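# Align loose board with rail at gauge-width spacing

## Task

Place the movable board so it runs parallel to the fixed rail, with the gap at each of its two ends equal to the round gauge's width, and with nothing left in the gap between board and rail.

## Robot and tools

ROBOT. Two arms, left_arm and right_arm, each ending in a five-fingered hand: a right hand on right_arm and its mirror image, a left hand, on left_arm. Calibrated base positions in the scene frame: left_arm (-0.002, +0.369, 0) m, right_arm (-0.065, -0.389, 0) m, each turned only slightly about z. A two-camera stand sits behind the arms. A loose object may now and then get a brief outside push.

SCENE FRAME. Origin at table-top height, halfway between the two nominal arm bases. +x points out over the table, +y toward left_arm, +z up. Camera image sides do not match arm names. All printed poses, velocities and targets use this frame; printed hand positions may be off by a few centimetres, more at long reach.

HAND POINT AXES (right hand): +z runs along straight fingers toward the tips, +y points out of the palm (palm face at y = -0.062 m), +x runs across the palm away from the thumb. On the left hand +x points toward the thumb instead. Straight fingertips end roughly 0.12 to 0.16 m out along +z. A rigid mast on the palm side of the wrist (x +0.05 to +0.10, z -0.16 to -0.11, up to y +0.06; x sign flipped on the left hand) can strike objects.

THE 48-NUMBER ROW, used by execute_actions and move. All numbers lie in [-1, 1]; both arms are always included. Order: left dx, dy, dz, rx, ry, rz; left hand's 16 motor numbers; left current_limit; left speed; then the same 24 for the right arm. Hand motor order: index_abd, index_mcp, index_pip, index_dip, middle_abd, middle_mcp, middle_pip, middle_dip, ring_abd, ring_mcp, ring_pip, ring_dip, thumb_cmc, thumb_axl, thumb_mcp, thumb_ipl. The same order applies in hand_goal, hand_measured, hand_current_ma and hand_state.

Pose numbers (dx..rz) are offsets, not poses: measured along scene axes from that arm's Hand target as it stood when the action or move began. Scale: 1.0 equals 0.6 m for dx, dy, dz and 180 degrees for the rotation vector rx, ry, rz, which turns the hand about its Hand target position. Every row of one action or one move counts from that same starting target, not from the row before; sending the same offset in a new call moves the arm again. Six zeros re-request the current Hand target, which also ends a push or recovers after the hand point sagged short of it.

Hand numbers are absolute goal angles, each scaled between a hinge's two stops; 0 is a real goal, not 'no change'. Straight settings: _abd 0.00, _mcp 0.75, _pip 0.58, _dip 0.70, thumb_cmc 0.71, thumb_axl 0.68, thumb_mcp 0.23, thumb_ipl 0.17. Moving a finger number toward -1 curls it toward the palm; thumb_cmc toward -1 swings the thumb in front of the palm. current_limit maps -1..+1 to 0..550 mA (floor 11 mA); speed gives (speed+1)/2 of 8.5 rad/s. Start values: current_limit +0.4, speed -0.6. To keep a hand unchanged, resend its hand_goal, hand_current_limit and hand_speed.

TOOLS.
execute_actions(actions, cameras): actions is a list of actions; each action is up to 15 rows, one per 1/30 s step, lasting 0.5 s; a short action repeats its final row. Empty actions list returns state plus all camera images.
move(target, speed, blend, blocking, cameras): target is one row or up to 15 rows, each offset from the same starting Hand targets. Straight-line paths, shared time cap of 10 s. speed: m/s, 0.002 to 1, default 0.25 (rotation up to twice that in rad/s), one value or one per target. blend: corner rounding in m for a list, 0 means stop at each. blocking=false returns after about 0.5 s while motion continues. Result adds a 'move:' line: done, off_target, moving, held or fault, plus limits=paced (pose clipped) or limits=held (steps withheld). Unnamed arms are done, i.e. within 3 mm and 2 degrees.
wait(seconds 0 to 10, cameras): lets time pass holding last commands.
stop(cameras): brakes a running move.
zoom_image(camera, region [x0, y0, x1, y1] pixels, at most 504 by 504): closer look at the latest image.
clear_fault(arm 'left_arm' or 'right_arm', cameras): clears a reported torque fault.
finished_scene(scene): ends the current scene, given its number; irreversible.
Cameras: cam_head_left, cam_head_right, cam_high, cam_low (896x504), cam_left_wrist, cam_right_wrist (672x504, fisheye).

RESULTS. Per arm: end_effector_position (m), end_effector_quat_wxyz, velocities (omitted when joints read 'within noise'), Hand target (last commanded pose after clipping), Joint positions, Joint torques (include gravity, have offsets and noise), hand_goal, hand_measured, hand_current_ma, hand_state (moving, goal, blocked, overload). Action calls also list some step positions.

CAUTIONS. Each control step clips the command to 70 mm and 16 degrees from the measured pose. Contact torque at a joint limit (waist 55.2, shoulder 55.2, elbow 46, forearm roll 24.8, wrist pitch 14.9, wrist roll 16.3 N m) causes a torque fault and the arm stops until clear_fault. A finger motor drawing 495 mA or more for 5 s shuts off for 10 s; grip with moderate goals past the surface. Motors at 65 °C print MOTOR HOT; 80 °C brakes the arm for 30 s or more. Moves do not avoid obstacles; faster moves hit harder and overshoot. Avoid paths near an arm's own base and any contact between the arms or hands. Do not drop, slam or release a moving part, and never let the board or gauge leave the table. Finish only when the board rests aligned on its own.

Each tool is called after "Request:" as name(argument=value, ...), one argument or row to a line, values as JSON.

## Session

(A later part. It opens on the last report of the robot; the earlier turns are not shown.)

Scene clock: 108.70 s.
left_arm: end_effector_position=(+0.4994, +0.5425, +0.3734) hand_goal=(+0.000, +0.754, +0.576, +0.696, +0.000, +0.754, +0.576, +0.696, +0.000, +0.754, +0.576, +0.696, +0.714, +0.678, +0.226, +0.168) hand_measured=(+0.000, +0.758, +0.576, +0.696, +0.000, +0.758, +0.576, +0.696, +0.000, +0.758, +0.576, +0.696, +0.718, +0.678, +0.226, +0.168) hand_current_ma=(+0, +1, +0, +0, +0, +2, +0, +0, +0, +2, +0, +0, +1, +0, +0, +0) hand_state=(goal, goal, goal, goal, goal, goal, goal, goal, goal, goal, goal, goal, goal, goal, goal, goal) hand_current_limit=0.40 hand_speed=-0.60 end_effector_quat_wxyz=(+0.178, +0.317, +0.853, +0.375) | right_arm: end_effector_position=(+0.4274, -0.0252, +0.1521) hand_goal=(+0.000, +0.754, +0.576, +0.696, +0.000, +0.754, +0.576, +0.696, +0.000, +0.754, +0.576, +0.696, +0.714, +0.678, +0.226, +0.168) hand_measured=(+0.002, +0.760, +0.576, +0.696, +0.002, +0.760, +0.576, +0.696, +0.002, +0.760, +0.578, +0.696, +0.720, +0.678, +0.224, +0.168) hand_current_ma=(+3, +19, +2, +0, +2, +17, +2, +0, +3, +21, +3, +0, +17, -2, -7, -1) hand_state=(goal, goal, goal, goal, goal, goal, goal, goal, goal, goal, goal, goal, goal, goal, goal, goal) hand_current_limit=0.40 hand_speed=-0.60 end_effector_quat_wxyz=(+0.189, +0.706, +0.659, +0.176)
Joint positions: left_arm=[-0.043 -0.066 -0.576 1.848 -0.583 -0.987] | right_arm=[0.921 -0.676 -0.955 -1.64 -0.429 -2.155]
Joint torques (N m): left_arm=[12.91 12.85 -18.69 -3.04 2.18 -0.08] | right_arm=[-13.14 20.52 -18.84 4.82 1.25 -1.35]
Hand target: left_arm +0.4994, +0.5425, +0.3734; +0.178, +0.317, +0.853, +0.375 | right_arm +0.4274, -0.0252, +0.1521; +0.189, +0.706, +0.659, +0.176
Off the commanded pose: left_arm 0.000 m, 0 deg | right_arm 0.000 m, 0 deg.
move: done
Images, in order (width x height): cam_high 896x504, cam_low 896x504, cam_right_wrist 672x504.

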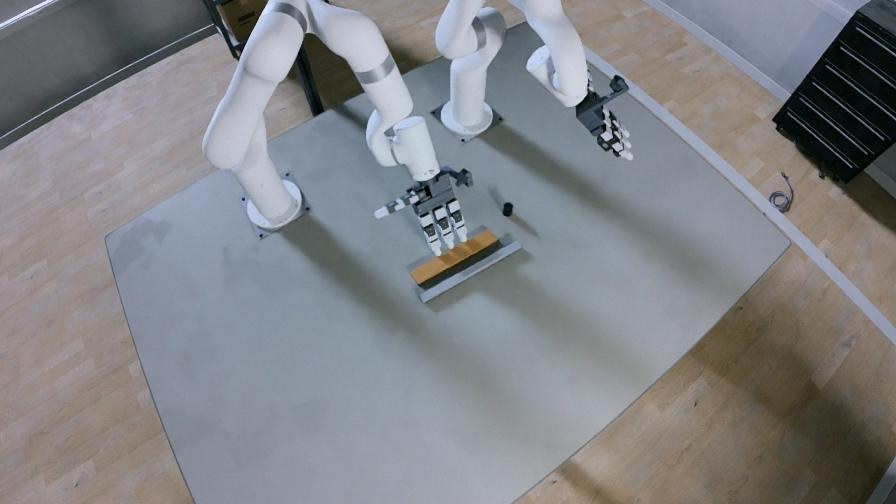

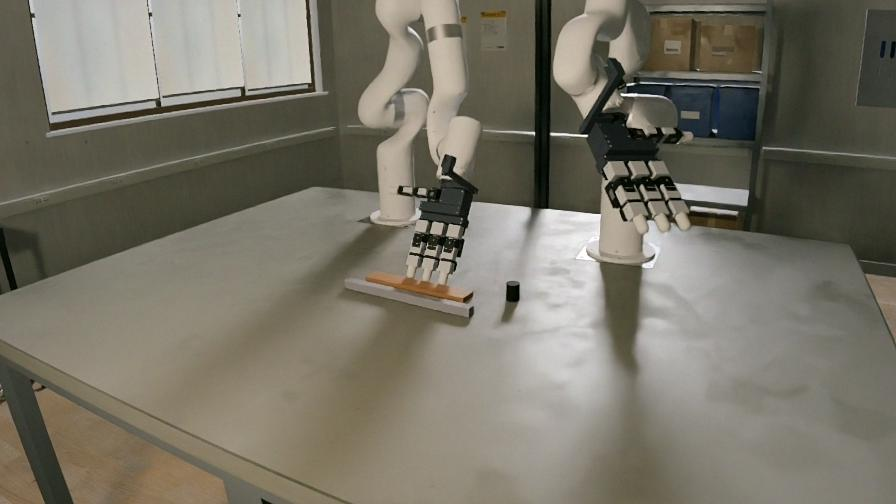

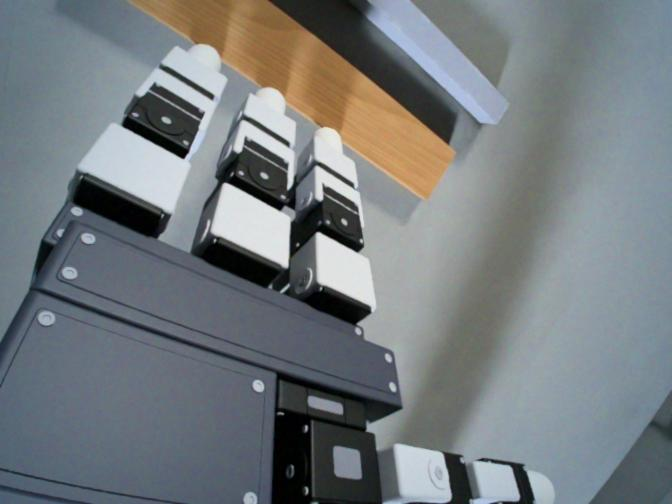

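Request:
move(
  target=[
    [0,0,0,0,0,0,0,0.754,0.576,0.696,0,0.754,0.576,0.696,0,0.754,0.576,0.696,0.714,0.678,0.226,0.168,0.4,-0.6,-0.05,0.0035,0,0,0,0,0,0.754,0.576,0.696,0,0.754,0.576,0.696,0,0.754,0.576,0.696,0.714,0.678,0.226,0.168,0.4,-0.6],
    [0,0,0,0,0,0,0,0.754,0.576,0.696,0,0.754,0.576,0.696,0,0.754,0.576,0.696,0.714,0.678,0.226,0.168,0.4,-0.6,-0.0325,0.0587,0.1133,0,0,0.0086,0,0.754,0.576,0.696,0,0.754,0.576,0.696,0,0.754,0.576,0.696,0.714,0.678,0.226,0.168,0.4,-0.6],
  ],
  speed=0.08,
  cameras=["cam_right_wrist"],
)

Request:
zoom_image(
  camera="cam_right_wrist",
  region=[360, 50, 420, 95],
)

Request:
move(
  target=[0,0,0,0,0,0,0,0.754,0.576,0.696,0,0.754,0.576,0.696,0,0.754,0.576,0.696,0.714,0.678,0.226,0.168,0.4,-0.6,0.0175,0.2494,0,0,0,0,0,0.754,0.576,0.696,0,0.754,0.576,0.696,0,0.754,0.576,0.696,0.714,0.678,0.226,0.168,0.4,-0.6],
  speed=0.15,
  cameras=["cam_right_wrist"],
)

Request:
zoom_image(
  camera="cam_right_wrist",
  region=[360, 50, 420, 95],
)

Scene clock: 118.77 s.
left_arm: end_effector_position=(+0.4994, +0.5425, +0.3734) hand_goal=(+0.000, +0.754, +0.576, +0.696, +0.000, +0.754, +0.576, +0.696, +0.000, +0.754, +0.576, +0.696, +0.714, +0.678, +0.226, +0.168) hand_measured=(+0.000, +0.758, +0.576, +0.696, +0.000, +0.758, +0.576, +0.696, +0.000, +0.758, +0.576, +0.696, +0.718, +0.678, +0.226, +0.168) hand_current_ma=(+0, +1, +0, +0, +0, +2, +0, +0, +0, +2, +0, +0, +1, +0, +0, +0) hand_state=(goal, goal, goal, goal, goal, goal, goal, goal, goal, goal, goal, goal, goal, goal, goal, goal) hand_current_limit=0.40 hand_speed=-0.60 end_effector_quat_wxyz=(+0.178, +0.317, +0.853, +0.375) | right_arm: end_effector_position=(+0.4079, +0.0100, +0.2201) hand_goal=(+0.000, +0.754, +0.576, +0.696, +0.000, +0.754, +0.576, +0.696, +0.000, +0.754, +0.576, +0.696, +0.714, +0.678, +0.226, +0.168) hand_measured=(+0.002, +0.760, +0.576, +0.696, +0.002, +0.760, +0.576, +0.696, +0.002, +0.760, +0.578, +0.696, +0.720, +0.678, +0.224, +0.168) hand_current_ma=(+3, +18, +2, +0, +2, +17, +2, +0, +3, +21, +3, +0, +17, -2, -7, -1) hand_state=(goal, goal, goal, goal, goal, goal, goal, goal, goal, goal, goal, goal, goal, goal, goal, goal) hand_current_limit=0.40 hand_speed=-0.60 end_effector_quat_wxyz=(+0.187, +0.697, +0.668, +0.179)
Joint positions: left_arm=[-0.043 -0.066 -0.576 1.848 -0.583 -0.987] | right_arm=[0.988 -0.558 -0.981 -1.302 -0.457 -2.487]
Joint torques (N m): left_arm=[13.16 13.97 -18.46 -3.35 2.21 -0.08] | right_arm=[13.43 43.72 -20.38 4.47 -2.35 -1.41]
Hand target: left_arm +0.4994, +0.5425, +0.3734; +0.178, +0.317, +0.853, +0.375 | right_arm +0.4079, +0.0100, +0.2201; +0.187, +0.697, +0.668, +0.179
Off the commanded pose: left_arm 0.000 m, 0 deg | right_arm 0.000 m, 0 deg.
move: done
Images, in order (width x height): cam_right_wrist 672x504.

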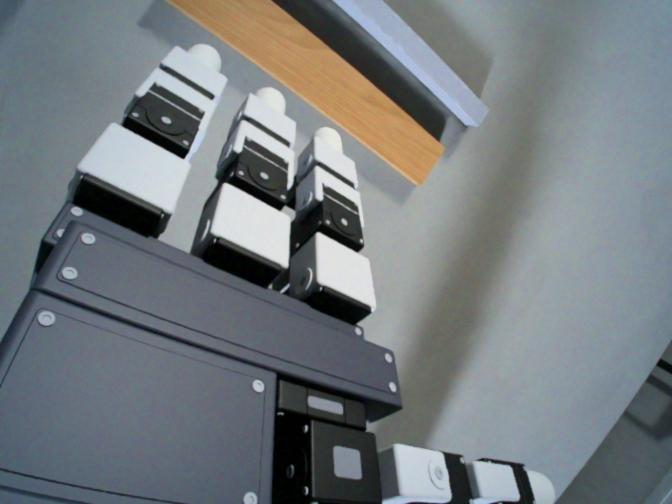

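Scaled by 8.400 from the camera's 672x504 image, which has a finer 960x720 frame.

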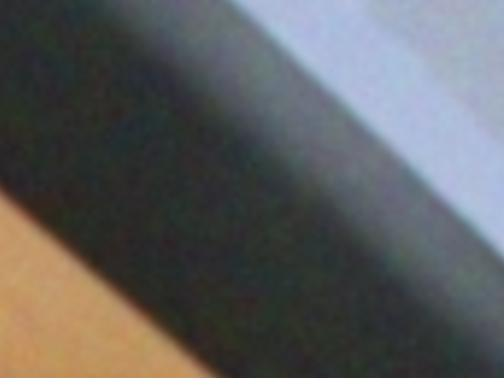

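Scene clock: 120.20 s.
left_arm: end_effector_position=(+0.4994, +0.5425, +0.3734) hand_goal=(+0.000, +0.754, +0.576, +0.696, +0.000, +0.754, +0.576, +0.696, +0.000, +0.754, +0.576, +0.696, +0.714, +0.678, +0.226, +0.168) hand_measured=(+0.000, +0.758, +0.576, +0.696, +0.000, +0.758, +0.576, +0.696, +0.000, +0.758, +0.576, +0.696, +0.718, +0.678, +0.226, +0.168) hand_current_ma=(+0, +1, +0, +0, +0, +2, +0, +0, +0, +2, +0, +0, +1, +0, +0, +0) hand_state=(goal, goal, goal, goal, goal, goal, goal, goal, goal, goal, goal, goal, goal, goal, goal, goal) hand_current_limit=0.40 hand_speed=-0.60 end_effector_quat_wxyz=(+0.178, +0.317, +0.853, +0.375) | right_arm: end_effector_position=(+0.4184, +0.1596, +0.2201) hand_goal=(+0.000, +0.754, +0.576, +0.696, +0.000, +0.754, +0.576, +0.696, +0.000, +0.754, +0.576, +0.696, +0.714, +0.678, +0.226, +0.168) hand_measured=(+0.002, +0.760, +0.576, +0.696, +0.002, +0.760, +0.576, +0.696, +0.002, +0.760, +0.578, +0.696, +0.720, +0.678, +0.224, +0.168) hand_current_ma=(+3, +18, +2, +0, +2, +17, +2, +0, +3, +21, +3, +0, +17, -2, -7, -1) hand_state=(goal, goal, goal, goal, goal, goal, goal, goal, goal, goal, goal, goal, goal, goal, goal, goal) hand_current_limit=0.40 hand_speed=-0.60 end_effector_quat_wxyz=(+0.187, +0.697, +0.668, +0.179)
Joint positions: left_arm=[-0.043 -0.066 -0.576 1.848 -0.583 -0.987] | right_arm=[1.104 -0.818 -1.431 -0.948 -0.591 -2.779]
Joint torques (N m): left_arm=[13.09 14.32 -18.6 -3.14 2.19 -0.1] | right_arm=[13.76 26.88 -22.41 4.59 -2.17 -1.34]
Hand target: left_arm +0.4994, +0.5425, +0.3734; +0.178, +0.317, +0.853, +0.375 | right_arm +0.4184, +0.1597, +0.2201; +0.187, +0.697, +0.668, +0.179
Off the commanded pose: left_arm 0.000 m, 0 deg | right_arm 0.000 m, 0 deg.
move: done
Images, in order (width x height): cam_right_wrist 672x504.

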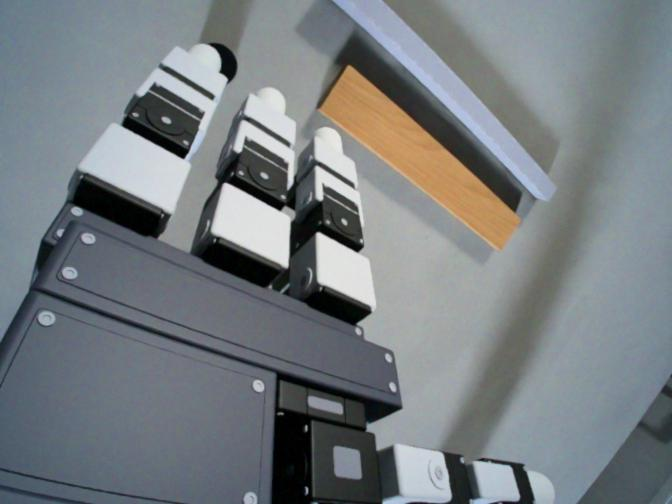

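Scaled by 8.400 from the camera's 672x504 image, which has a finer 960x720 frame.

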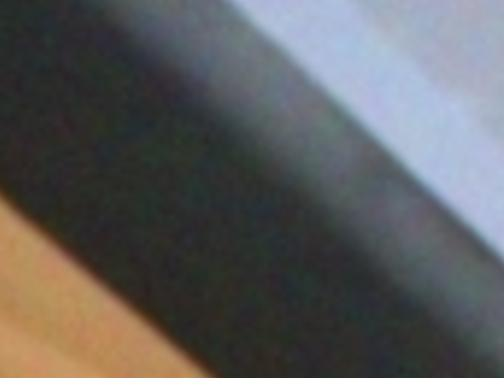

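Request:
move(
  target=[0,0,0,0,0,0,0,0.754,0.576,0.696,0,0.754,0.576,0.696,0,0.754,0.576,0.696,0.714,0.678,0.226,0.168,0.4,-0.6,-0.0967,0.15,0,0,0,-0.0086,0,0.754,0.576,0.696,0,0.754,0.576,0.696,0,0.754,0.576,0.696,0.714,0.678,0.226,0.168,0.4,-0.6],
  speed=0.15,
  cameras=["cam_right_wrist","cam_high"],
)

Scene clock: 135.10 s.
left_arm: end_effector_position=(+0.4994, +0.5425, +0.3734) hand_goal=(+0.000, +0.754, +0.576, +0.696, +0.000, +0.754, +0.576, +0.696, +0.000, +0.754, +0.576, +0.696, +0.714, +0.678, +0.226, +0.168) hand_measured=(+0.000, +0.758, +0.576, +0.696, +0.000, +0.758, +0.576, +0.696, +0.000, +0.758, +0.576, +0.696, +0.718, +0.678, +0.226, +0.168) hand_current_ma=(+0, +1, +0, +0, +0, +2, +0, +0, +0, +2, +0, +0, +1, +0, +0, +0) hand_state=(goal, goal, goal, goal, goal, goal, goal, goal, goal, goal, goal, goal, goal, goal, goal, goal) hand_current_limit=0.40 hand_speed=-0.60 end_effector_quat_wxyz=(+0.178, +0.317, +0.853, +0.375) | right_arm: end_effector_position=(+0.3604, +0.2496, +0.2201) hand_goal=(+0.000, +0.754, +0.576, +0.696, +0.000, +0.754, +0.576, +0.696, +0.000, +0.754, +0.576, +0.696, +0.714, +0.678, +0.226, +0.168) hand_measured=(+0.002, +0.760, +0.576, +0.696, +0.002, +0.760, +0.576, +0.696, +0.002, +0.760, +0.578, +0.696, +0.720, +0.678, +0.224, +0.168) hand_current_ma=(+3, +18, +2, +0, +2, +17, +2, +0, +3, +21, +3, +0, +17, -2, -7, -1) hand_state=(goal, goal, goal, goal, goal, goal, goal, goal, goal, goal, goal, goal, goal, goal, goal, goal) hand_current_limit=0.40 hand_speed=-0.60 end_effector_quat_wxyz=(+0.189, +0.706, +0.659, +0.176)
Joint positions: left_arm=[-0.043 -0.066 -0.576 1.848 -0.583 -0.987] | right_arm=[1.236 -0.966 -1.695 -0.791 -0.742 -2.819]
Joint torques (N m): left_arm=[12.68 15.66 -18.19 -3.07 2.19 -0.08] | right_arm=[12.97 31.57 -23.04 4.53 -2.13 -1.46]
Hand target: left_arm +0.4994, +0.5425, +0.3734; +0.178, +0.317, +0.853, +0.375 | right_arm +0.3604, +0.2497, +0.2201; +0.189, +0.706, +0.659, +0.176
Off the commanded pose: left_arm 0.000 m, 0 deg | right_arm 0.000 m, 0 deg.
move: done
Images, in order (width x height): cam_high 896x504, cam_right_wrist 672x504.

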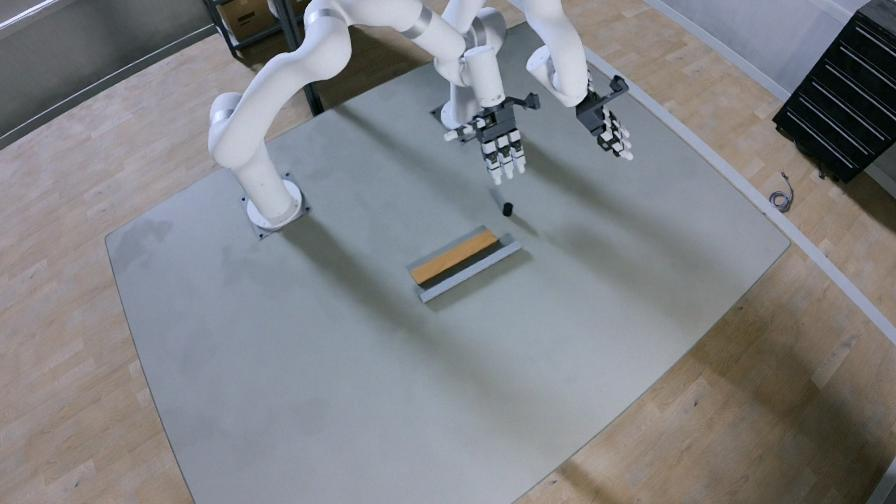

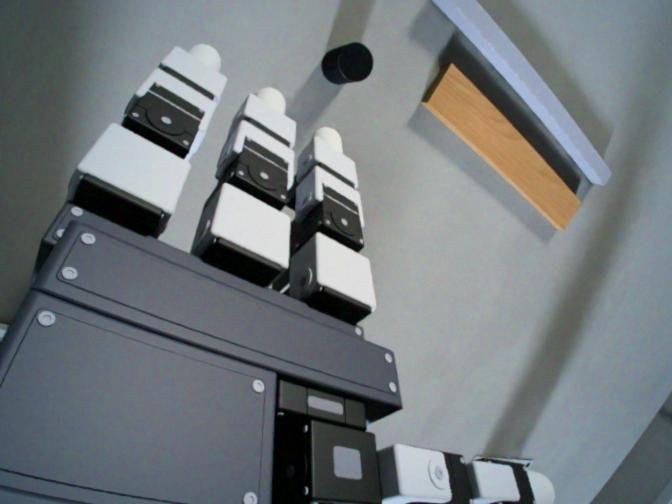

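Request:
zoom_image(
  camera="cam_right_wrist",
  region=[310, 30, 390, 90],
)

Scaled by 6.300 from the camera's 672x504 image, which has a finer 960x720 frame.

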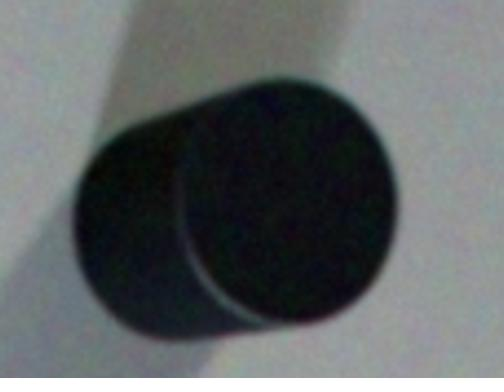

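Request:
move(
  target=[0,0,0,0,0,0,0,0.754,0.576,0.696,0,0.754,0.576,0.696,0,0.754,0.576,0.696,0.714,0.678,0.226,0.168,0.4,-0.6,0.1677,-0.0592,0.0332,0.0058,0.0831,0,0.1,0.754,0.576,0.696,-0.1,0.754,0.576,0.696,-0.12,0.754,0.576,0.696,0.714,0.678,0.226,0.168,0.4,-0.6],
  speed=0.12,
  cameras=["cam_right_wrist","cam_low","cam_head_right"],
)

Scene clock: 148.63 s.
left_arm: end_effector_position=(+0.4994, +0.5425, +0.3734) hand_goal=(+0.000, +0.754, +0.576, +0.696, +0.000, +0.754, +0.576, +0.696, +0.000, +0.754, +0.576, +0.696, +0.714, +0.678, +0.226, +0.168) hand_measured=(+0.000, +0.758, +0.576, +0.696, +0.000, +0.758, +0.576, +0.696, +0.000, +0.758, +0.576, +0.696, +0.718, +0.678, +0.226, +0.168) hand_current_ma=(+0, +1, +0, +0, +0, +2, +0, +0, +0, +2, +0, +0, +1, +0, +0, +0) hand_state=(goal, goal, goal, goal, goal, goal, goal, goal, goal, goal, goal, goal, goal, goal, goal, goal) hand_current_limit=0.40 hand_speed=-0.60 end_effector_quat_wxyz=(+0.178, +0.317, +0.853, +0.375) | right_arm: end_effector_position=(+0.4610, +0.2142, +0.2400) hand_goal=(+0.100, +0.754, +0.576, +0.696, -0.100, +0.754, +0.576, +0.696, -0.120, +0.754, +0.576, +0.696, +0.714, +0.678, +0.226, +0.168) hand_measured=(+0.096, +0.758, +0.576, +0.696, -0.096, +0.758, +0.576, +0.696, -0.116, +0.758, +0.578, +0.696, +0.720, +0.678, +0.224, +0.168) hand_current_ma=(-10, +14, +2, +0, +9, +13, +2, +0, +10, +14, +3, +0, +17, -2, -7, -1) hand_state=(goal, goal, goal, goal, goal, goal, goal, goal, goal, goal, goal, goal, goal, goal, goal, goal) hand_current_limit=0.40 hand_speed=-0.60 end_effector_quat_wxyz=(+0.095, +0.725, +0.676, +0.089)
Joint positions: left_arm=[-0.043 -0.066 -0.576 1.848 -0.583 -0.987] | right_arm=[1.034 -0.965 -1.846 -0.33 -0.786 -3.398]
Joint torques (N m): left_arm=[12.32 16.34 -18.41 -2.89 2.18 -0.11] | right_arm=[-14.03 32.92 -24.09 4.98 -1.78 -1.34]
Hand target: left_arm +0.4994, +0.5425, +0.3734; +0.178, +0.317, +0.853, +0.375 | right_arm +0.4610, +0.2141, +0.2400; +0.095, +0.725, +0.676, +0.089
Off the commanded pose: left_arm 0.000 m, 0 deg | right_arm 0.000 m, 0 deg.
move: done
Images, in order (width x height): cam_head_right 896x504, cam_low 896x504, cam_right_wrist 672x504.

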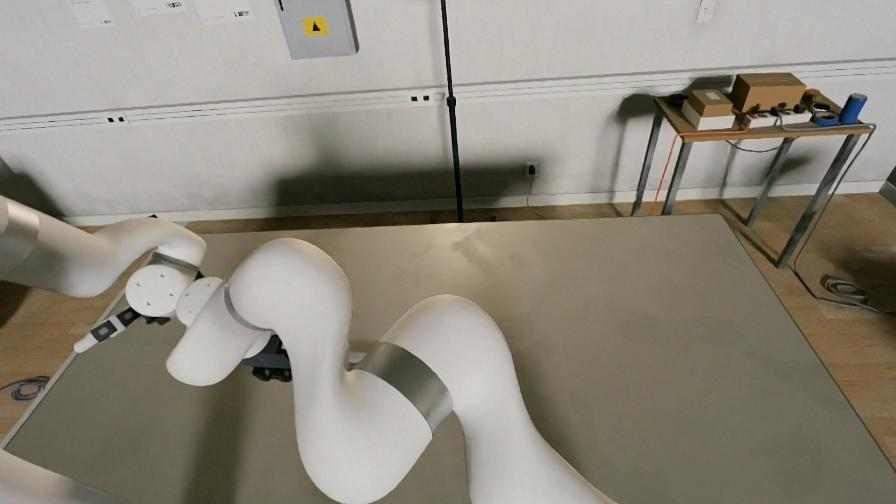

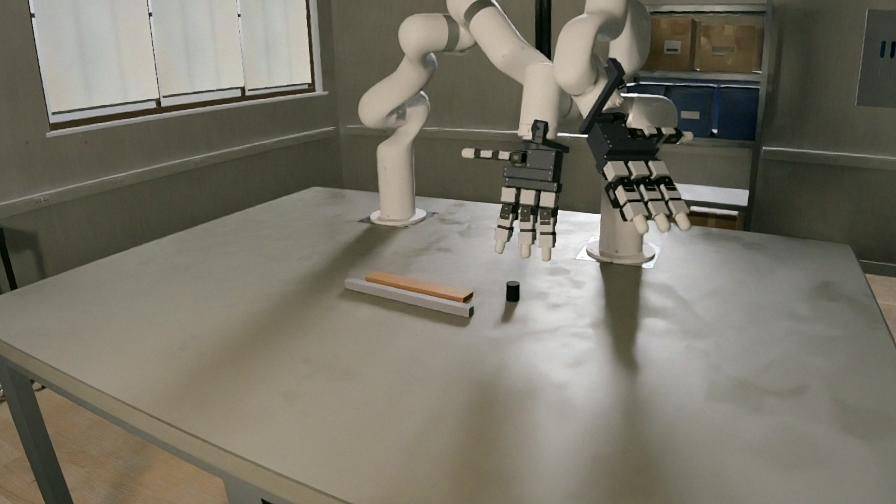

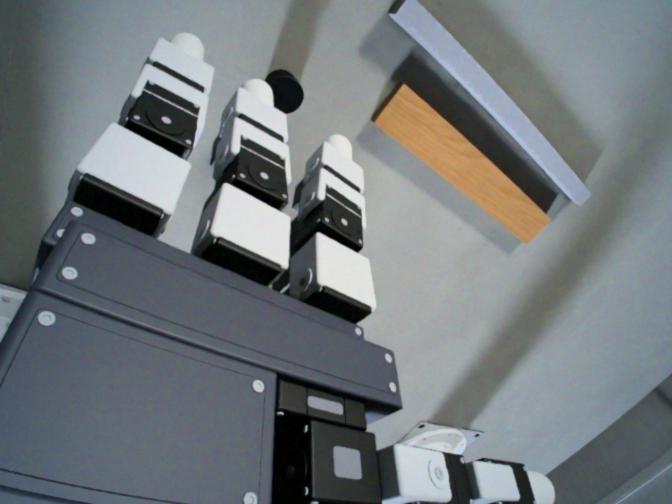

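Request:
move(
  target=[0,0,0,0,0,0,0,0.754,0.576,0.696,0,0.754,0.576,0.696,0,0.754,0.576,0.696,0.714,0.678,0.226,0.168,0.4,-0.6,0.0055,-0.0035,-0.0583,0,0,0,0.1,0.754,0.576,0.696,-0.1,0.754,0.576,0.696,-0.12,0.754,0.576,0.696,0.714,0.678,0.226,0.168,0.4,-0.6],
  speed=0.08,
  cameras=["cam_right_wrist","cam_low"],
)

Request:
zoom_image(
  camera="cam_low",
  region=[460, 200, 600, 320],
)

Request:
zoom_image(
  camera="cam_right_wrist",
  region=[140, 10, 400, 200],
)

Scene clock: 156.50 s.
left_arm: end_effector_position=(+0.4994, +0.5425, +0.3734) hand_goal=(+0.000, +0.754, +0.576, +0.696, +0.000, +0.754, +0.576, +0.696, +0.000, +0.754, +0.576, +0.696, +0.714, +0.678, +0.226, +0.168) hand_measured=(+0.000, +0.758, +0.576, +0.696, +0.000, +0.758, +0.576, +0.696, +0.000, +0.758, +0.576, +0.696, +0.718, +0.678, +0.226, +0.168) hand_current_ma=(+0, +1, +0, +0, +0, +2, +0, +0, +0, +2, +0, +0, +1, +0, +0, +0) hand_state=(goal, goal, goal, goal, goal, goal, goal, goal, goal, goal, goal, goal, goal, goal, goal, goal) hand_current_limit=0.40 hand_speed=-0.60 end_effector_quat_wxyz=(+0.178, +0.317, +0.853, +0.375) | right_arm: end_effector_position=(+0.4643, +0.2120, +0.2050) hand_goal=(+0.100, +0.754, +0.576, +0.696, -0.100, +0.754, +0.576, +0.696, -0.120, +0.754, +0.576, +0.696, +0.714, +0.678, +0.226, +0.168) hand_measured=(+0.096, +0.758, +0.576, +0.696, -0.096, +0.758, +0.576, +0.696, -0.116, +0.758, +0.578, +0.696, +0.720, +0.678, +0.224, +0.168) hand_current_ma=(-10, +14, +2, +0, +8, +13, +2, +0, +9, +14, +3, +0, +17, -2, -8, -1) hand_state=(goal, goal, goal, goal, goal, goal, goal, goal, goal, goal, goal, goal, goal, goal, goal, goal) hand_current_limit=0.40 hand_speed=-0.60 end_effector_quat_wxyz=(+0.095, +0.725, +0.676, +0.089)
Joint positions: left_arm=[-0.043 -0.066 -0.576 1.848 -0.583 -0.987] | right_arm=[1.029 -1.005 -1.834 -0.348 -0.735 -3.378]
Joint torques (N m): left_arm=[12.45 17.17 -18.52 -2.64 2.1 -0.06] | right_arm=[-13.79 32.58 -9.75 -3.64 1.97 1.46]
Hand target: left_arm +0.4994, +0.5425, +0.3734; +0.178, +0.317, +0.853, +0.375 | right_arm +0.4643, +0.2120, +0.2050; +0.095, +0.725, +0.676, +0.089
Off the commanded pose: left_arm 0.000 m, 0 deg | right_arm 0.000 m, 0 deg.
move: done
Images, in order (width x height): cam_low 896x504, cam_right_wrist 672x504.

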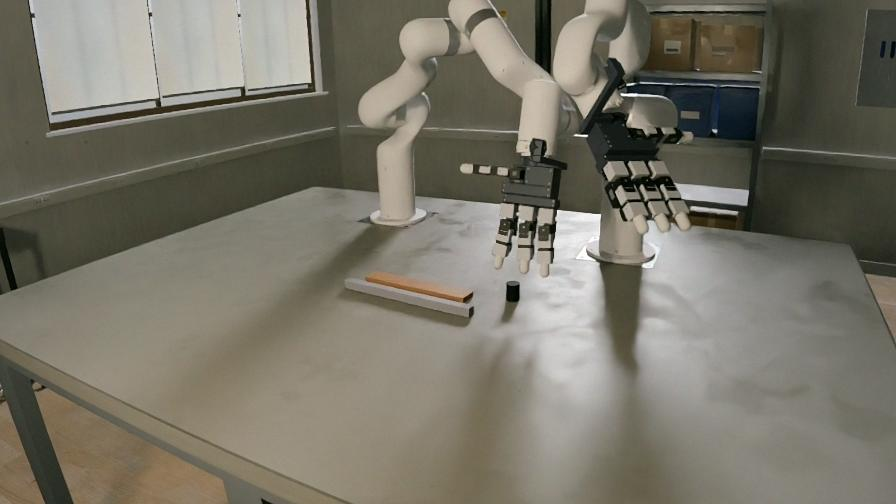

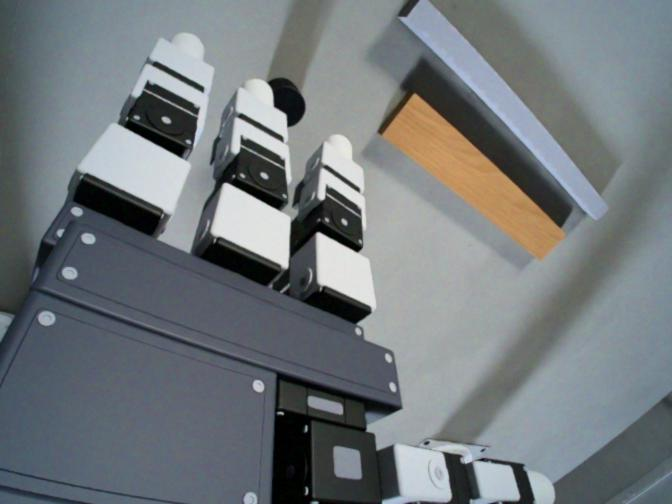

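Scaled by 3.600 from the camera's 896x504 image, which has a finer 1280x720 frame.

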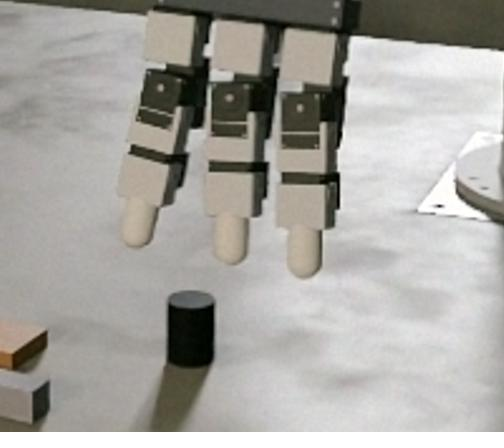

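Scaled by 1.938 from the camera's 672x504 image, which has a finer 960x720 frame.

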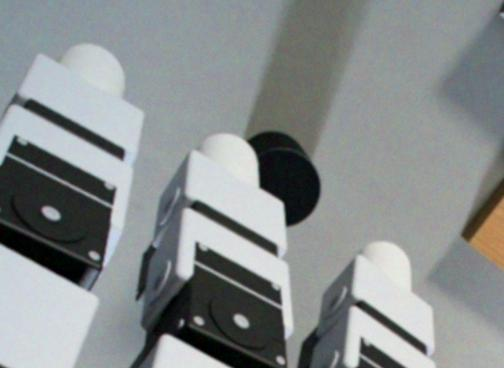

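Request:
move(
  target=[0,0,0,0,0,0,0,0.754,0.576,0.696,0,0.754,0.576,0.696,0,0.754,0.576,0.696,0.714,0.678,0.226,0.168,0.4,-0.6,0,0,-0.0417,0,0,0,0.1,0.754,0.576,0.696,-0.1,0.754,0.576,0.696,-0.12,0.754,0.576,0.696,0.714,0.678,0.226,0.168,0.4,-0.6],
  speed=0.05,
  cameras=["cam_right_wrist","cam_low"],
)

Request:
zoom_image(
  camera="cam_low",
  region=[460, 200, 600, 320],
)

Request:
zoom_image(
  camera="cam_right_wrist",
  region=[140, 10, 400, 200],
)

Scene clock: 162.93 s.
left_arm: end_effector_position=(+0.4994, +0.5425, +0.3734) hand_goal=(+0.000, +0.754, +0.576, +0.696, +0.000, +0.754, +0.576, +0.696, +0.000, +0.754, +0.576, +0.696, +0.714, +0.678, +0.226, +0.168) hand_measured=(+0.000, +0.758, +0.576, +0.696, +0.000, +0.758, +0.576, +0.696, +0.000, +0.758, +0.576, +0.696, +0.718, +0.678, +0.226, +0.168) hand_current_ma=(+0, +1, +0, +0, +0, +2, +0, +0, +0, +2, +0, +0, +1, +0, +0, +0) hand_state=(goal, goal, goal, goal, goal, goal, goal, goal, goal, goal, goal, goal, goal, goal, goal, goal) hand_current_limit=0.40 hand_speed=-0.60 end_effector_quat_wxyz=(+0.178, +0.317, +0.853, +0.375) | right_arm: end_effector_position=(+0.4643, +0.2120, +0.1800) hand_goal=(+0.100, +0.754, +0.576, +0.696, -0.100, +0.754, +0.576, +0.696, -0.120, +0.754, +0.576, +0.696, +0.714, +0.678, +0.226, +0.168) hand_measured=(+0.096, +0.758, +0.576, +0.696, -0.096, +0.758, +0.576, +0.696, -0.116, +0.758, +0.578, +0.696, +0.720, +0.678, +0.224, +0.168) hand_current_ma=(-10, +14, +2, +0, +8, +13, +2, +0, +9, +14, +3, +0, +17, -2, -8, -1) hand_state=(goal, goal, goal, goal, goal, goal, goal, goal, goal, goal, goal, goal, goal, goal, goal, goal) hand_current_limit=0.40 hand_speed=-0.60 end_effector_quat_wxyz=(+0.095, +0.725, +0.676, +0.089)
Joint positions: left_arm=[-0.043 -0.066 -0.576 1.848 -0.583 -0.987] | right_arm=[1.029 -1.037 -1.831 -0.362 -0.703 -3.36]
Joint torques (N m): left_arm=[12.63 17.08 -18.54 -2.82 2.16 -0.09] | right_arm=[-12.43 33.54 -11.53 -3.68 1.98 1.42]
Hand target: left_arm +0.4994, +0.5425, +0.3734; +0.178, +0.317, +0.853, +0.375 | right_arm +0.4643, +0.2120, +0.1800; +0.095, +0.725, +0.676, +0.089
Off the commanded pose: left_arm 0.000 m, 0 deg | right_arm 0.000 m, 0 deg.
move: done
Images, in order (width x height): cam_low 896x504, cam_right_wrist 672x504.

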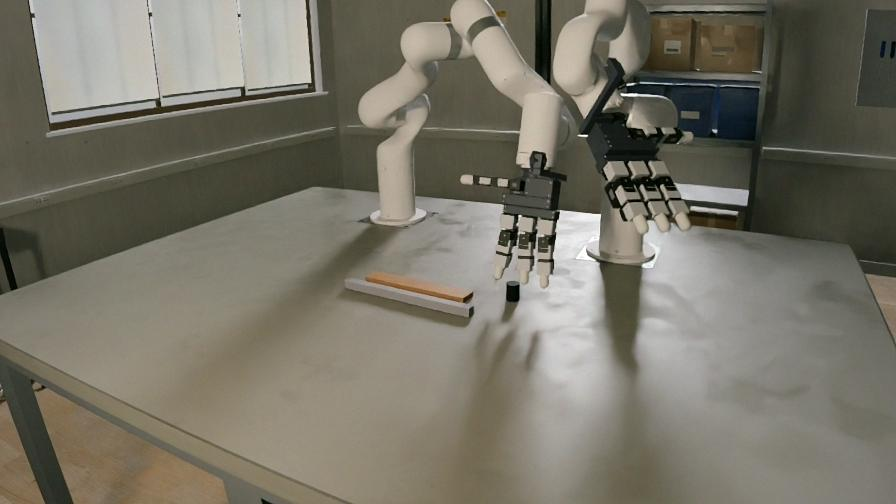

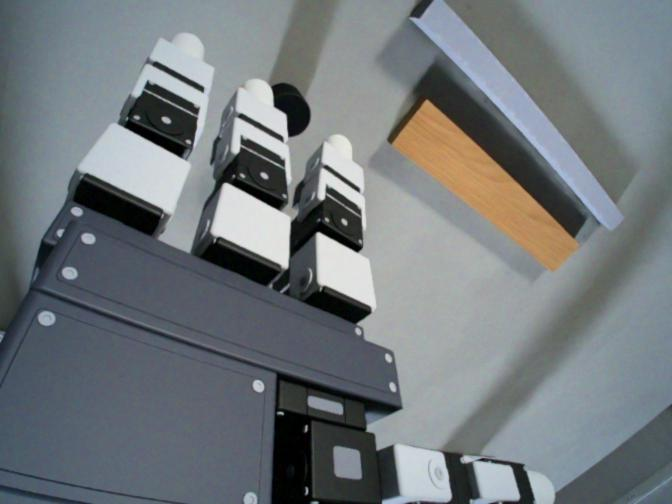

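Scaled by 3.600 from the camera's 896x504 image, which has a finer 1280x720 frame.

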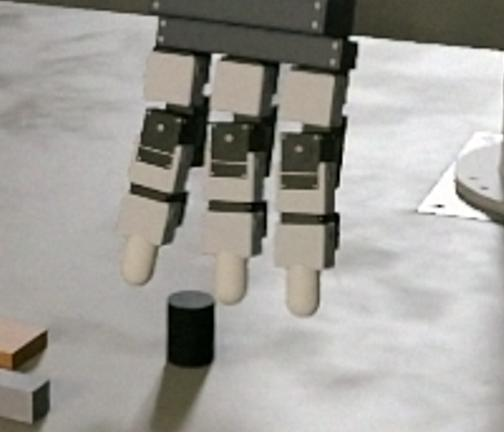

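Scaled by 1.938 from the camera's 672x504 image, which has a finer 960x720 frame.

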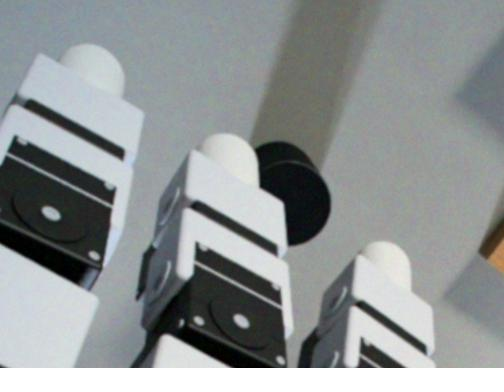

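Request:
move(
  target=[
    [0,0,0,0,0,0,0,0.754,0.576,0.696,0,0.754,0.576,0.696,0,0.754,0.576,0.696,0.714,0.678,0.226,0.168,0.4,-0.6,0,0.005,0,0,0,0,0.1,0.754,0.576,0.696,-0.1,0.754,0.576,0.696,-0.12,0.754,0.576,0.696,0.714,0.678,0.226,0.168,0.4,-0.6],
    [0,0,0,0,0,0,0,0.754,0.576,0.696,0,0.754,0.576,0.696,0,0.754,0.576,0.696,0.714,0.678,0.226,0.168,0.4,-0.6,0,0.005,-0.0183,0,0,0,0.1,0.754,0.576,0.696,-0.1,0.754,0.576,0.696,-0.12,0.754,0.576,0.696,0.714,0.678,0.226,0.168,0.4,-0.6],
  ],
  speed=0.05,
  cameras=["cam_right_wrist","cam_low"],
)

Request:
zoom_image(
  camera="cam_low",
  region=[460, 200, 600, 320],
)

Request:
zoom_image(
  camera="cam_right_wrist",
  region=[140, 10, 400, 200],
)

Scene clock: 170.27 s.
left_arm: end_effector_position=(+0.4994, +0.5425, +0.3734) hand_goal=(+0.000, +0.754, +0.576, +0.696, +0.000, +0.754, +0.576, +0.696, +0.000, +0.754, +0.576, +0.696, +0.714, +0.678, +0.226, +0.168) hand_measured=(+0.000, +0.758, +0.576, +0.696, +0.000, +0.758, +0.576, +0.696, +0.000, +0.758, +0.576, +0.696, +0.718, +0.678, +0.226, +0.168) hand_current_ma=(+0, +1, +0, +0, +0, +2, +0, +0, +0, +2, +0, +0, +1, +0, +0, +0) hand_state=(goal, goal, goal, goal, goal, goal, goal, goal, goal, goal, goal, goal, goal, goal, goal, goal) hand_current_limit=0.40 hand_speed=-0.60 end_effector_quat_wxyz=(+0.178, +0.317, +0.853, +0.375) | right_arm: end_effector_position=(+0.4643, +0.2150, +0.1690) hand_goal=(+0.100, +0.754, +0.576, +0.696, -0.100, +0.754, +0.576, +0.696, -0.120, +0.754, +0.576, +0.696, +0.714, +0.678, +0.226, +0.168) hand_measured=(+0.096, +0.758, +0.576, +0.696, -0.096, +0.758, +0.576, +0.696, -0.116, +0.758, +0.578, +0.696, +0.720, +0.678, +0.224, +0.168) hand_current_ma=(-10, +14, +2, +0, +8, +13, +2, +0, +9, +14, +3, +0, +17, -2, -8, -1) hand_state=(goal, goal, goal, goal, goal, goal, goal, goal, goal, goal, goal, goal, goal, goal, goal, goal) hand_current_limit=0.40 hand_speed=-0.60 end_effector_quat_wxyz=(+0.095, +0.725, +0.676, +0.089)
Joint positions: left_arm=[-0.043 -0.066 -0.576 1.848 -0.583 -0.987] | right_arm=[1.031 -1.059 -1.844 -0.366 -0.695 -3.353]
Joint torques (N m): left_arm=[12.11 16.27 -18.31 -2.78 2.14 -0.09] | right_arm=[13.16 33.64 -21.18 -3.52 1.96 1.4]
Hand target: left_arm +0.4994, +0.5425, +0.3734; +0.178, +0.317, +0.853, +0.375 | right_arm +0.4643, +0.2150, +0.1690; +0.095, +0.725, +0.676, +0.089
Off the commanded pose: left_arm 0.000 m, 0 deg | right_arm 0.000 m, 0 deg.
move: done
Images, in order (width x height): cam_low 896x504, cam_right_wrist 672x504.

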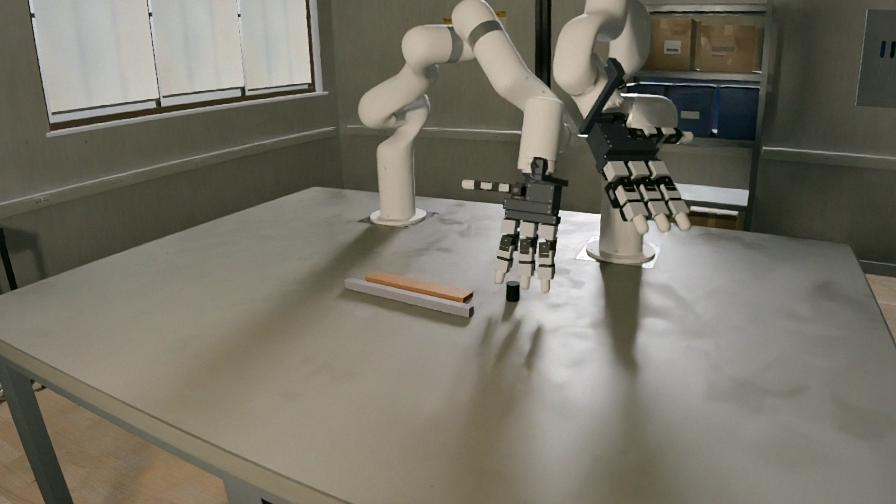

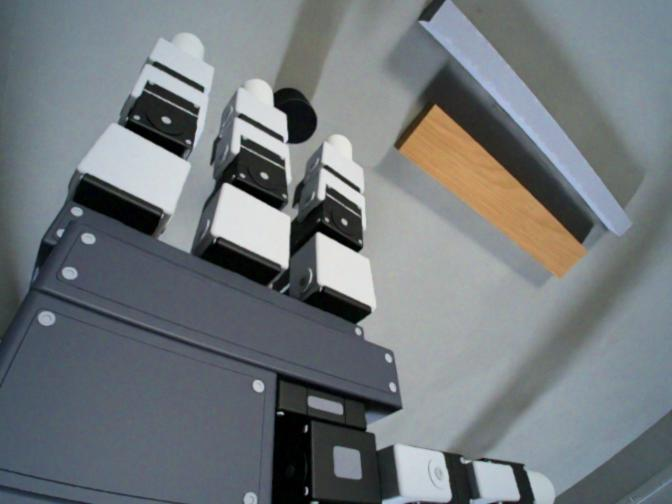

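Scaled by 3.600 from the camera's 896x504 image, which has a finer 1280x720 frame.

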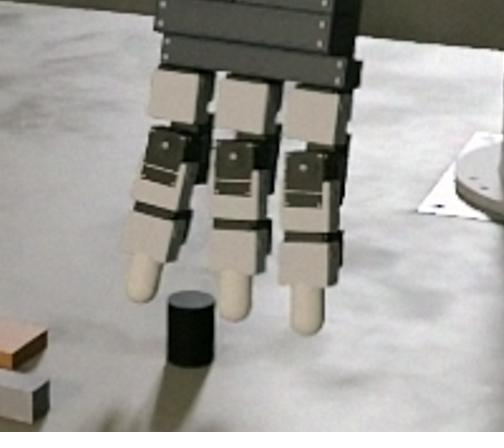

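Scaled by 1.938 from the camera's 672x504 image, which has a finer 960x720 frame.

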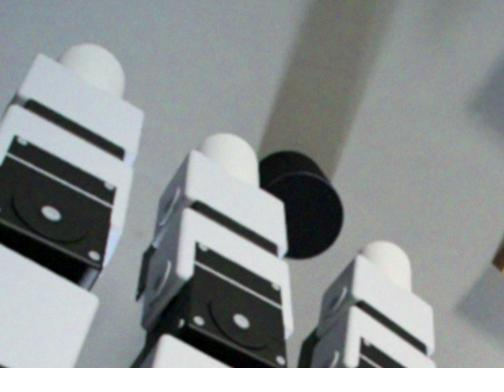

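Request:
move(
  target=[0,0,0,0,0,0,0,0.754,0.576,0.696,0,0.754,0.576,0.696,0,0.754,0.576,0.696,0.714,0.678,0.226,0.168,0.4,-0.6,0,0,-0.0183,0,0,0,0.1,0.754,0.576,0.696,-0.1,0.754,0.576,0.696,-0.12,0.754,0.576,0.696,0.714,0.678,0.226,0.168,0.4,-0.6],
  speed=0.04,
)

Request:
move(
  target=[0,0,0,0,0,0,0,0.754,0.576,0.696,0,0.754,0.576,0.696,0,0.754,0.576,0.696,0.714,0.678,0.226,0.168,0.4,-0.6,0,0,0,0,0,0,-0.1,0.754,0.576,0.696,0.1,0.754,0.576,0.696,-0.1,0.754,0.576,0.696,0.714,0.678,0.226,0.168,0.1,-0.95],
  speed=0.04,
  cameras=["cam_right_wrist","cam_low"],
)

Request:
zoom_image(
  camera="cam_right_wrist",
  region=[140, 10, 400, 200],
)

Scene clock: 177.40 s.
left_arm: end_effector_position=(+0.4994, +0.5425, +0.3734) hand_goal=(+0.000, +0.754, +0.576, +0.696, +0.000, +0.754, +0.576, +0.696, +0.000, +0.754, +0.576, +0.696, +0.714, +0.678, +0.226, +0.168) hand_measured=(+0.000, +0.758, +0.576, +0.696, +0.000, +0.758, +0.576, +0.696, +0.000, +0.758, +0.576, +0.696, +0.718, +0.678, +0.226, +0.168) hand_current_ma=(+0, +1, +0, +0, +0, +2, +0, +0, +0, +2, +0, +0, +1, +0, +0, +0) hand_state=(goal, goal, goal, goal, goal, goal, goal, goal, goal, goal, goal, goal, goal, goal, goal, goal) hand_current_limit=0.40 hand_speed=-0.60 end_effector_quat_wxyz=(+0.178, +0.317, +0.853, +0.375) | right_arm: end_effector_position=(+0.4643, +0.2150, +0.1581) hand_goal=(+0.100, +0.754, +0.576, +0.696, -0.100, +0.754, +0.576, +0.696, -0.120, +0.754, +0.576, +0.696, +0.714, +0.678, +0.226, +0.168) hand_measured=(+0.096, +0.758, +0.576, +0.696, -0.096, +0.758, +0.576, +0.696, -0.116, +0.758, +0.578, +0.696, +0.720, +0.678, +0.224, +0.168) hand_current_ma=(-10, +14, +2, +0, +8, +13, +2, +0, +9, +14, +3, +0, +17, -2, -8, -1) hand_state=(goal, goal, goal, goal, goal, goal, goal, goal, goal, goal, goal, goal, goal, goal, goal, goal) hand_current_limit=0.40 hand_speed=-0.60 end_effector_quat_wxyz=(+0.095, +0.725, +0.676, +0.089)
Joint positions: left_arm=[-0.043 -0.066 -0.576 1.848 -0.583 -0.987] | right_arm=[1.031 -1.074 -1.844 -0.372 -0.681 -3.345]
Joint torques (N m): left_arm=[11.94 17.23 -18.19 -2.73 2.11 -0.05] | right_arm=[12.82 33.46 -23.52 -3.83 1.93 1.38]
Hand target: left_arm +0.4994, +0.5425, +0.3734; +0.178, +0.317, +0.853, +0.375 | right_arm +0.4643, +0.2150, +0.1580; +0.095, +0.725, +0.676, +0.089
Off the commanded pose: left_arm 0.000 m, 0 deg | right_arm 0.000 m, 0 deg.
move: done

Scene clock: 178.13 s.
left_arm: end_effector_position=(+0.4994, +0.5425, +0.3734) hand_goal=(+0.000, +0.754, +0.576, +0.696, +0.000, +0.754, +0.576, +0.696, +0.000, +0.754, +0.576, +0.696, +0.714, +0.678, +0.226, +0.168) hand_measured=(+0.000, +0.758, +0.576, +0.696, +0.000, +0.758, +0.576, +0.696, +0.000, +0.758, +0.576, +0.696, +0.718, +0.678, +0.226, +0.168) hand_current_ma=(+0, +1, +0, +0, +0, +2, +0, +0, +0, +2, +0, +0, +1, +0, +0, +0) hand_state=(goal, goal, goal, goal, goal, goal, goal, goal, goal, goal, goal, goal, goal, goal, goal, goal) hand_current_limit=0.40 hand_speed=-0.60 end_effector_quat_wxyz=(+0.178, +0.317, +0.853, +0.375) | right_arm: end_effector_position=(+0.4643, +0.2151, +0.1580) hand_goal=(-0.100, +0.754, +0.576, +0.696, +0.100, +0.754, +0.576, +0.696, -0.100, +0.754, +0.576, +0.696, +0.714, +0.678, +0.226, +0.168) hand_measured=(+0.006, +0.758, +0.576, +0.696, -0.044, +0.758, +0.576, +0.696, -0.102, +0.758, +0.578, +0.696, +0.720, +0.678, +0.224, +0.168) hand_current_ma=(+162, +14, +2, +0, -302, +9, +2, +0, -7, +14, +3, +0, +17, -2, -8, -1) hand_state=(moving, goal, goal, goal, moving, goal, goal, goal, goal, goal, goal, goal, goal, goal, goal, goal) hand_current_limit=0.10 hand_speed=-0.95 end_effector_quat_wxyz=(+0.095, +0.725, +0.676, +0.089)
Joint positions: left_arm=[-0.043 -0.066 -0.576 1.848 -0.583 -0.987] | right_arm=[1.031 -1.074 -1.845 -0.372 -0.681 -3.345]
Joint torques (N m): left_arm=[12.57 16.58 -18.33 -2.54 2.11 -0.13] | right_arm=[11.38 34.42 -22.02 -3.93 1.39 1.38]
Hand target: left_arm +0.4994, +0.5425, +0.3734; +0.178, +0.317, +0.853, +0.375 | right_arm +0.4643, +0.2150, +0.1580; +0.095, +0.725, +0.676, +0.089
Off the commanded pose: left_arm 0.000 m, 0 deg | right_arm 0.000 m, 0 deg.
move: done
Images, in order (width x height): cam_low 896x504, cam_right_wrist 672x504.

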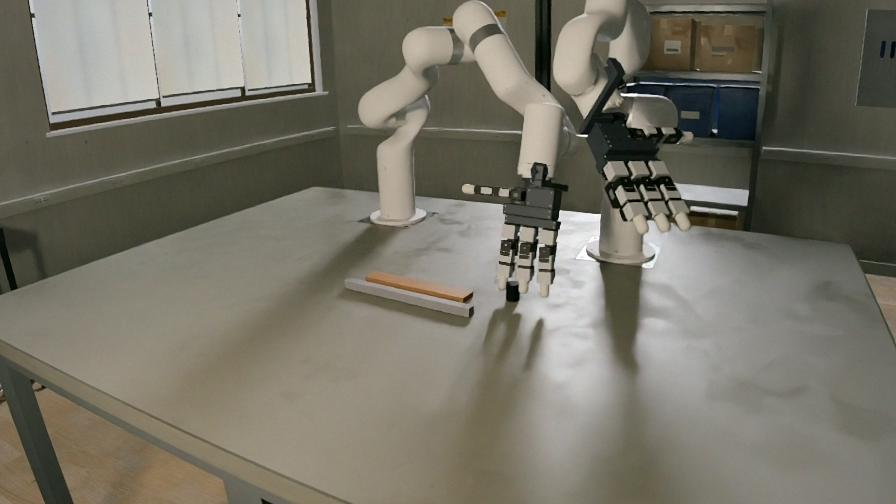

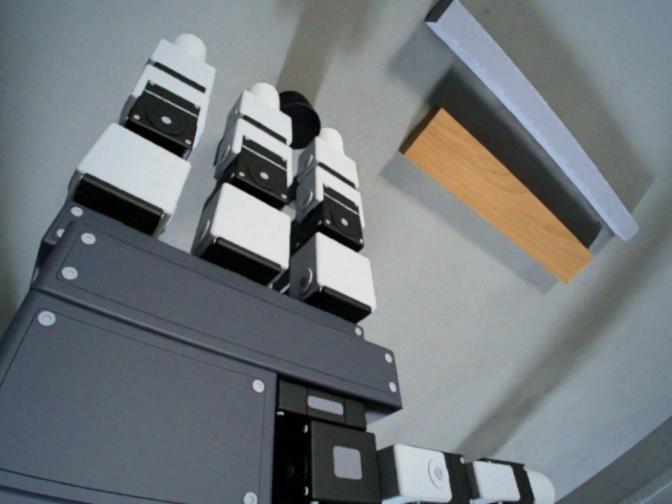

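Scaled by 1.938 from the camera's 672x504 image, which has a finer 960x720 frame.

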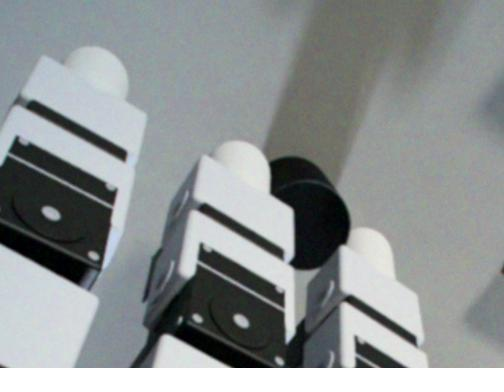

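Request:
wait(
  seconds=1,
)

Scene clock: 180.40 s.
left_arm: end_effector_position=(+0.4994, +0.5425, +0.3734) hand_goal=(+0.000, +0.754, +0.576, +0.696, +0.000, +0.754, +0.576, +0.696, +0.000, +0.754, +0.576, +0.696, +0.714, +0.678, +0.226, +0.168) hand_measured=(+0.000, +0.758, +0.576, +0.696, +0.000, +0.758, +0.576, +0.696, +0.000, +0.758, +0.576, +0.696, +0.718, +0.678, +0.226, +0.168) hand_current_ma=(+0, +1, +0, +0, +0, +2, +0, +0, +0, +2, +0, +0, +1, +0, +0, +0) hand_state=(goal, goal, goal, goal, goal, goal, goal, goal, goal, goal, goal, goal, goal, goal, goal, goal) hand_current_limit=0.40 hand_speed=-0.60 end_effector_quat_wxyz=(+0.178, +0.317, +0.853, +0.375) | right_arm: end_effector_position=(+0.4643, +0.2151, +0.1580) hand_goal=(-0.100, +0.754, +0.576, +0.696, +0.100, +0.754, +0.576, +0.696, -0.100, +0.754, +0.576, +0.696, +0.714, +0.678, +0.226, +0.168) hand_measured=(+0.002, +0.758, +0.576, +0.696, -0.044, +0.758, +0.576, +0.696, -0.102, +0.758, +0.578, +0.696, +0.720, +0.678, +0.224, +0.168) hand_current_ma=(+303, +14, +2, +0, -302, +9, +2, +0, -7, +14, +3, +0, +17, -2, -8, -1) hand_state=(blocked, goal, goal, goal, blocked, goal, goal, goal, goal, goal, goal, goal, goal, goal, goal, goal) hand_current_limit=0.10 hand_speed=-0.95 end_effector_quat_wxyz=(+0.095, +0.725, +0.676, +0.089)
Joint positions: left_arm=[-0.043 -0.066 -0.576 1.848 -0.583 -0.987] | right_arm=[1.031 -1.074 -1.845 -0.372 -0.681 -3.345]
Joint torques (N m): left_arm=[12.29 16.78 -18.27 -2.64 2.12 -0.06] | right_arm=[7.37 33.83 -15.62 -3.81 -1.08 1.38]
Hand target: left_arm +0.4994, +0.5425, +0.3734; +0.178, +0.317, +0.853, +0.375 | right_arm +0.4643, +0.2150, +0.1580; +0.095, +0.725, +0.676, +0.089
Off the commanded pose: left_arm 0.000 m, 0 deg | right_arm 0.000 m, 0 deg.
wait: 1.00 s; at rest from the start


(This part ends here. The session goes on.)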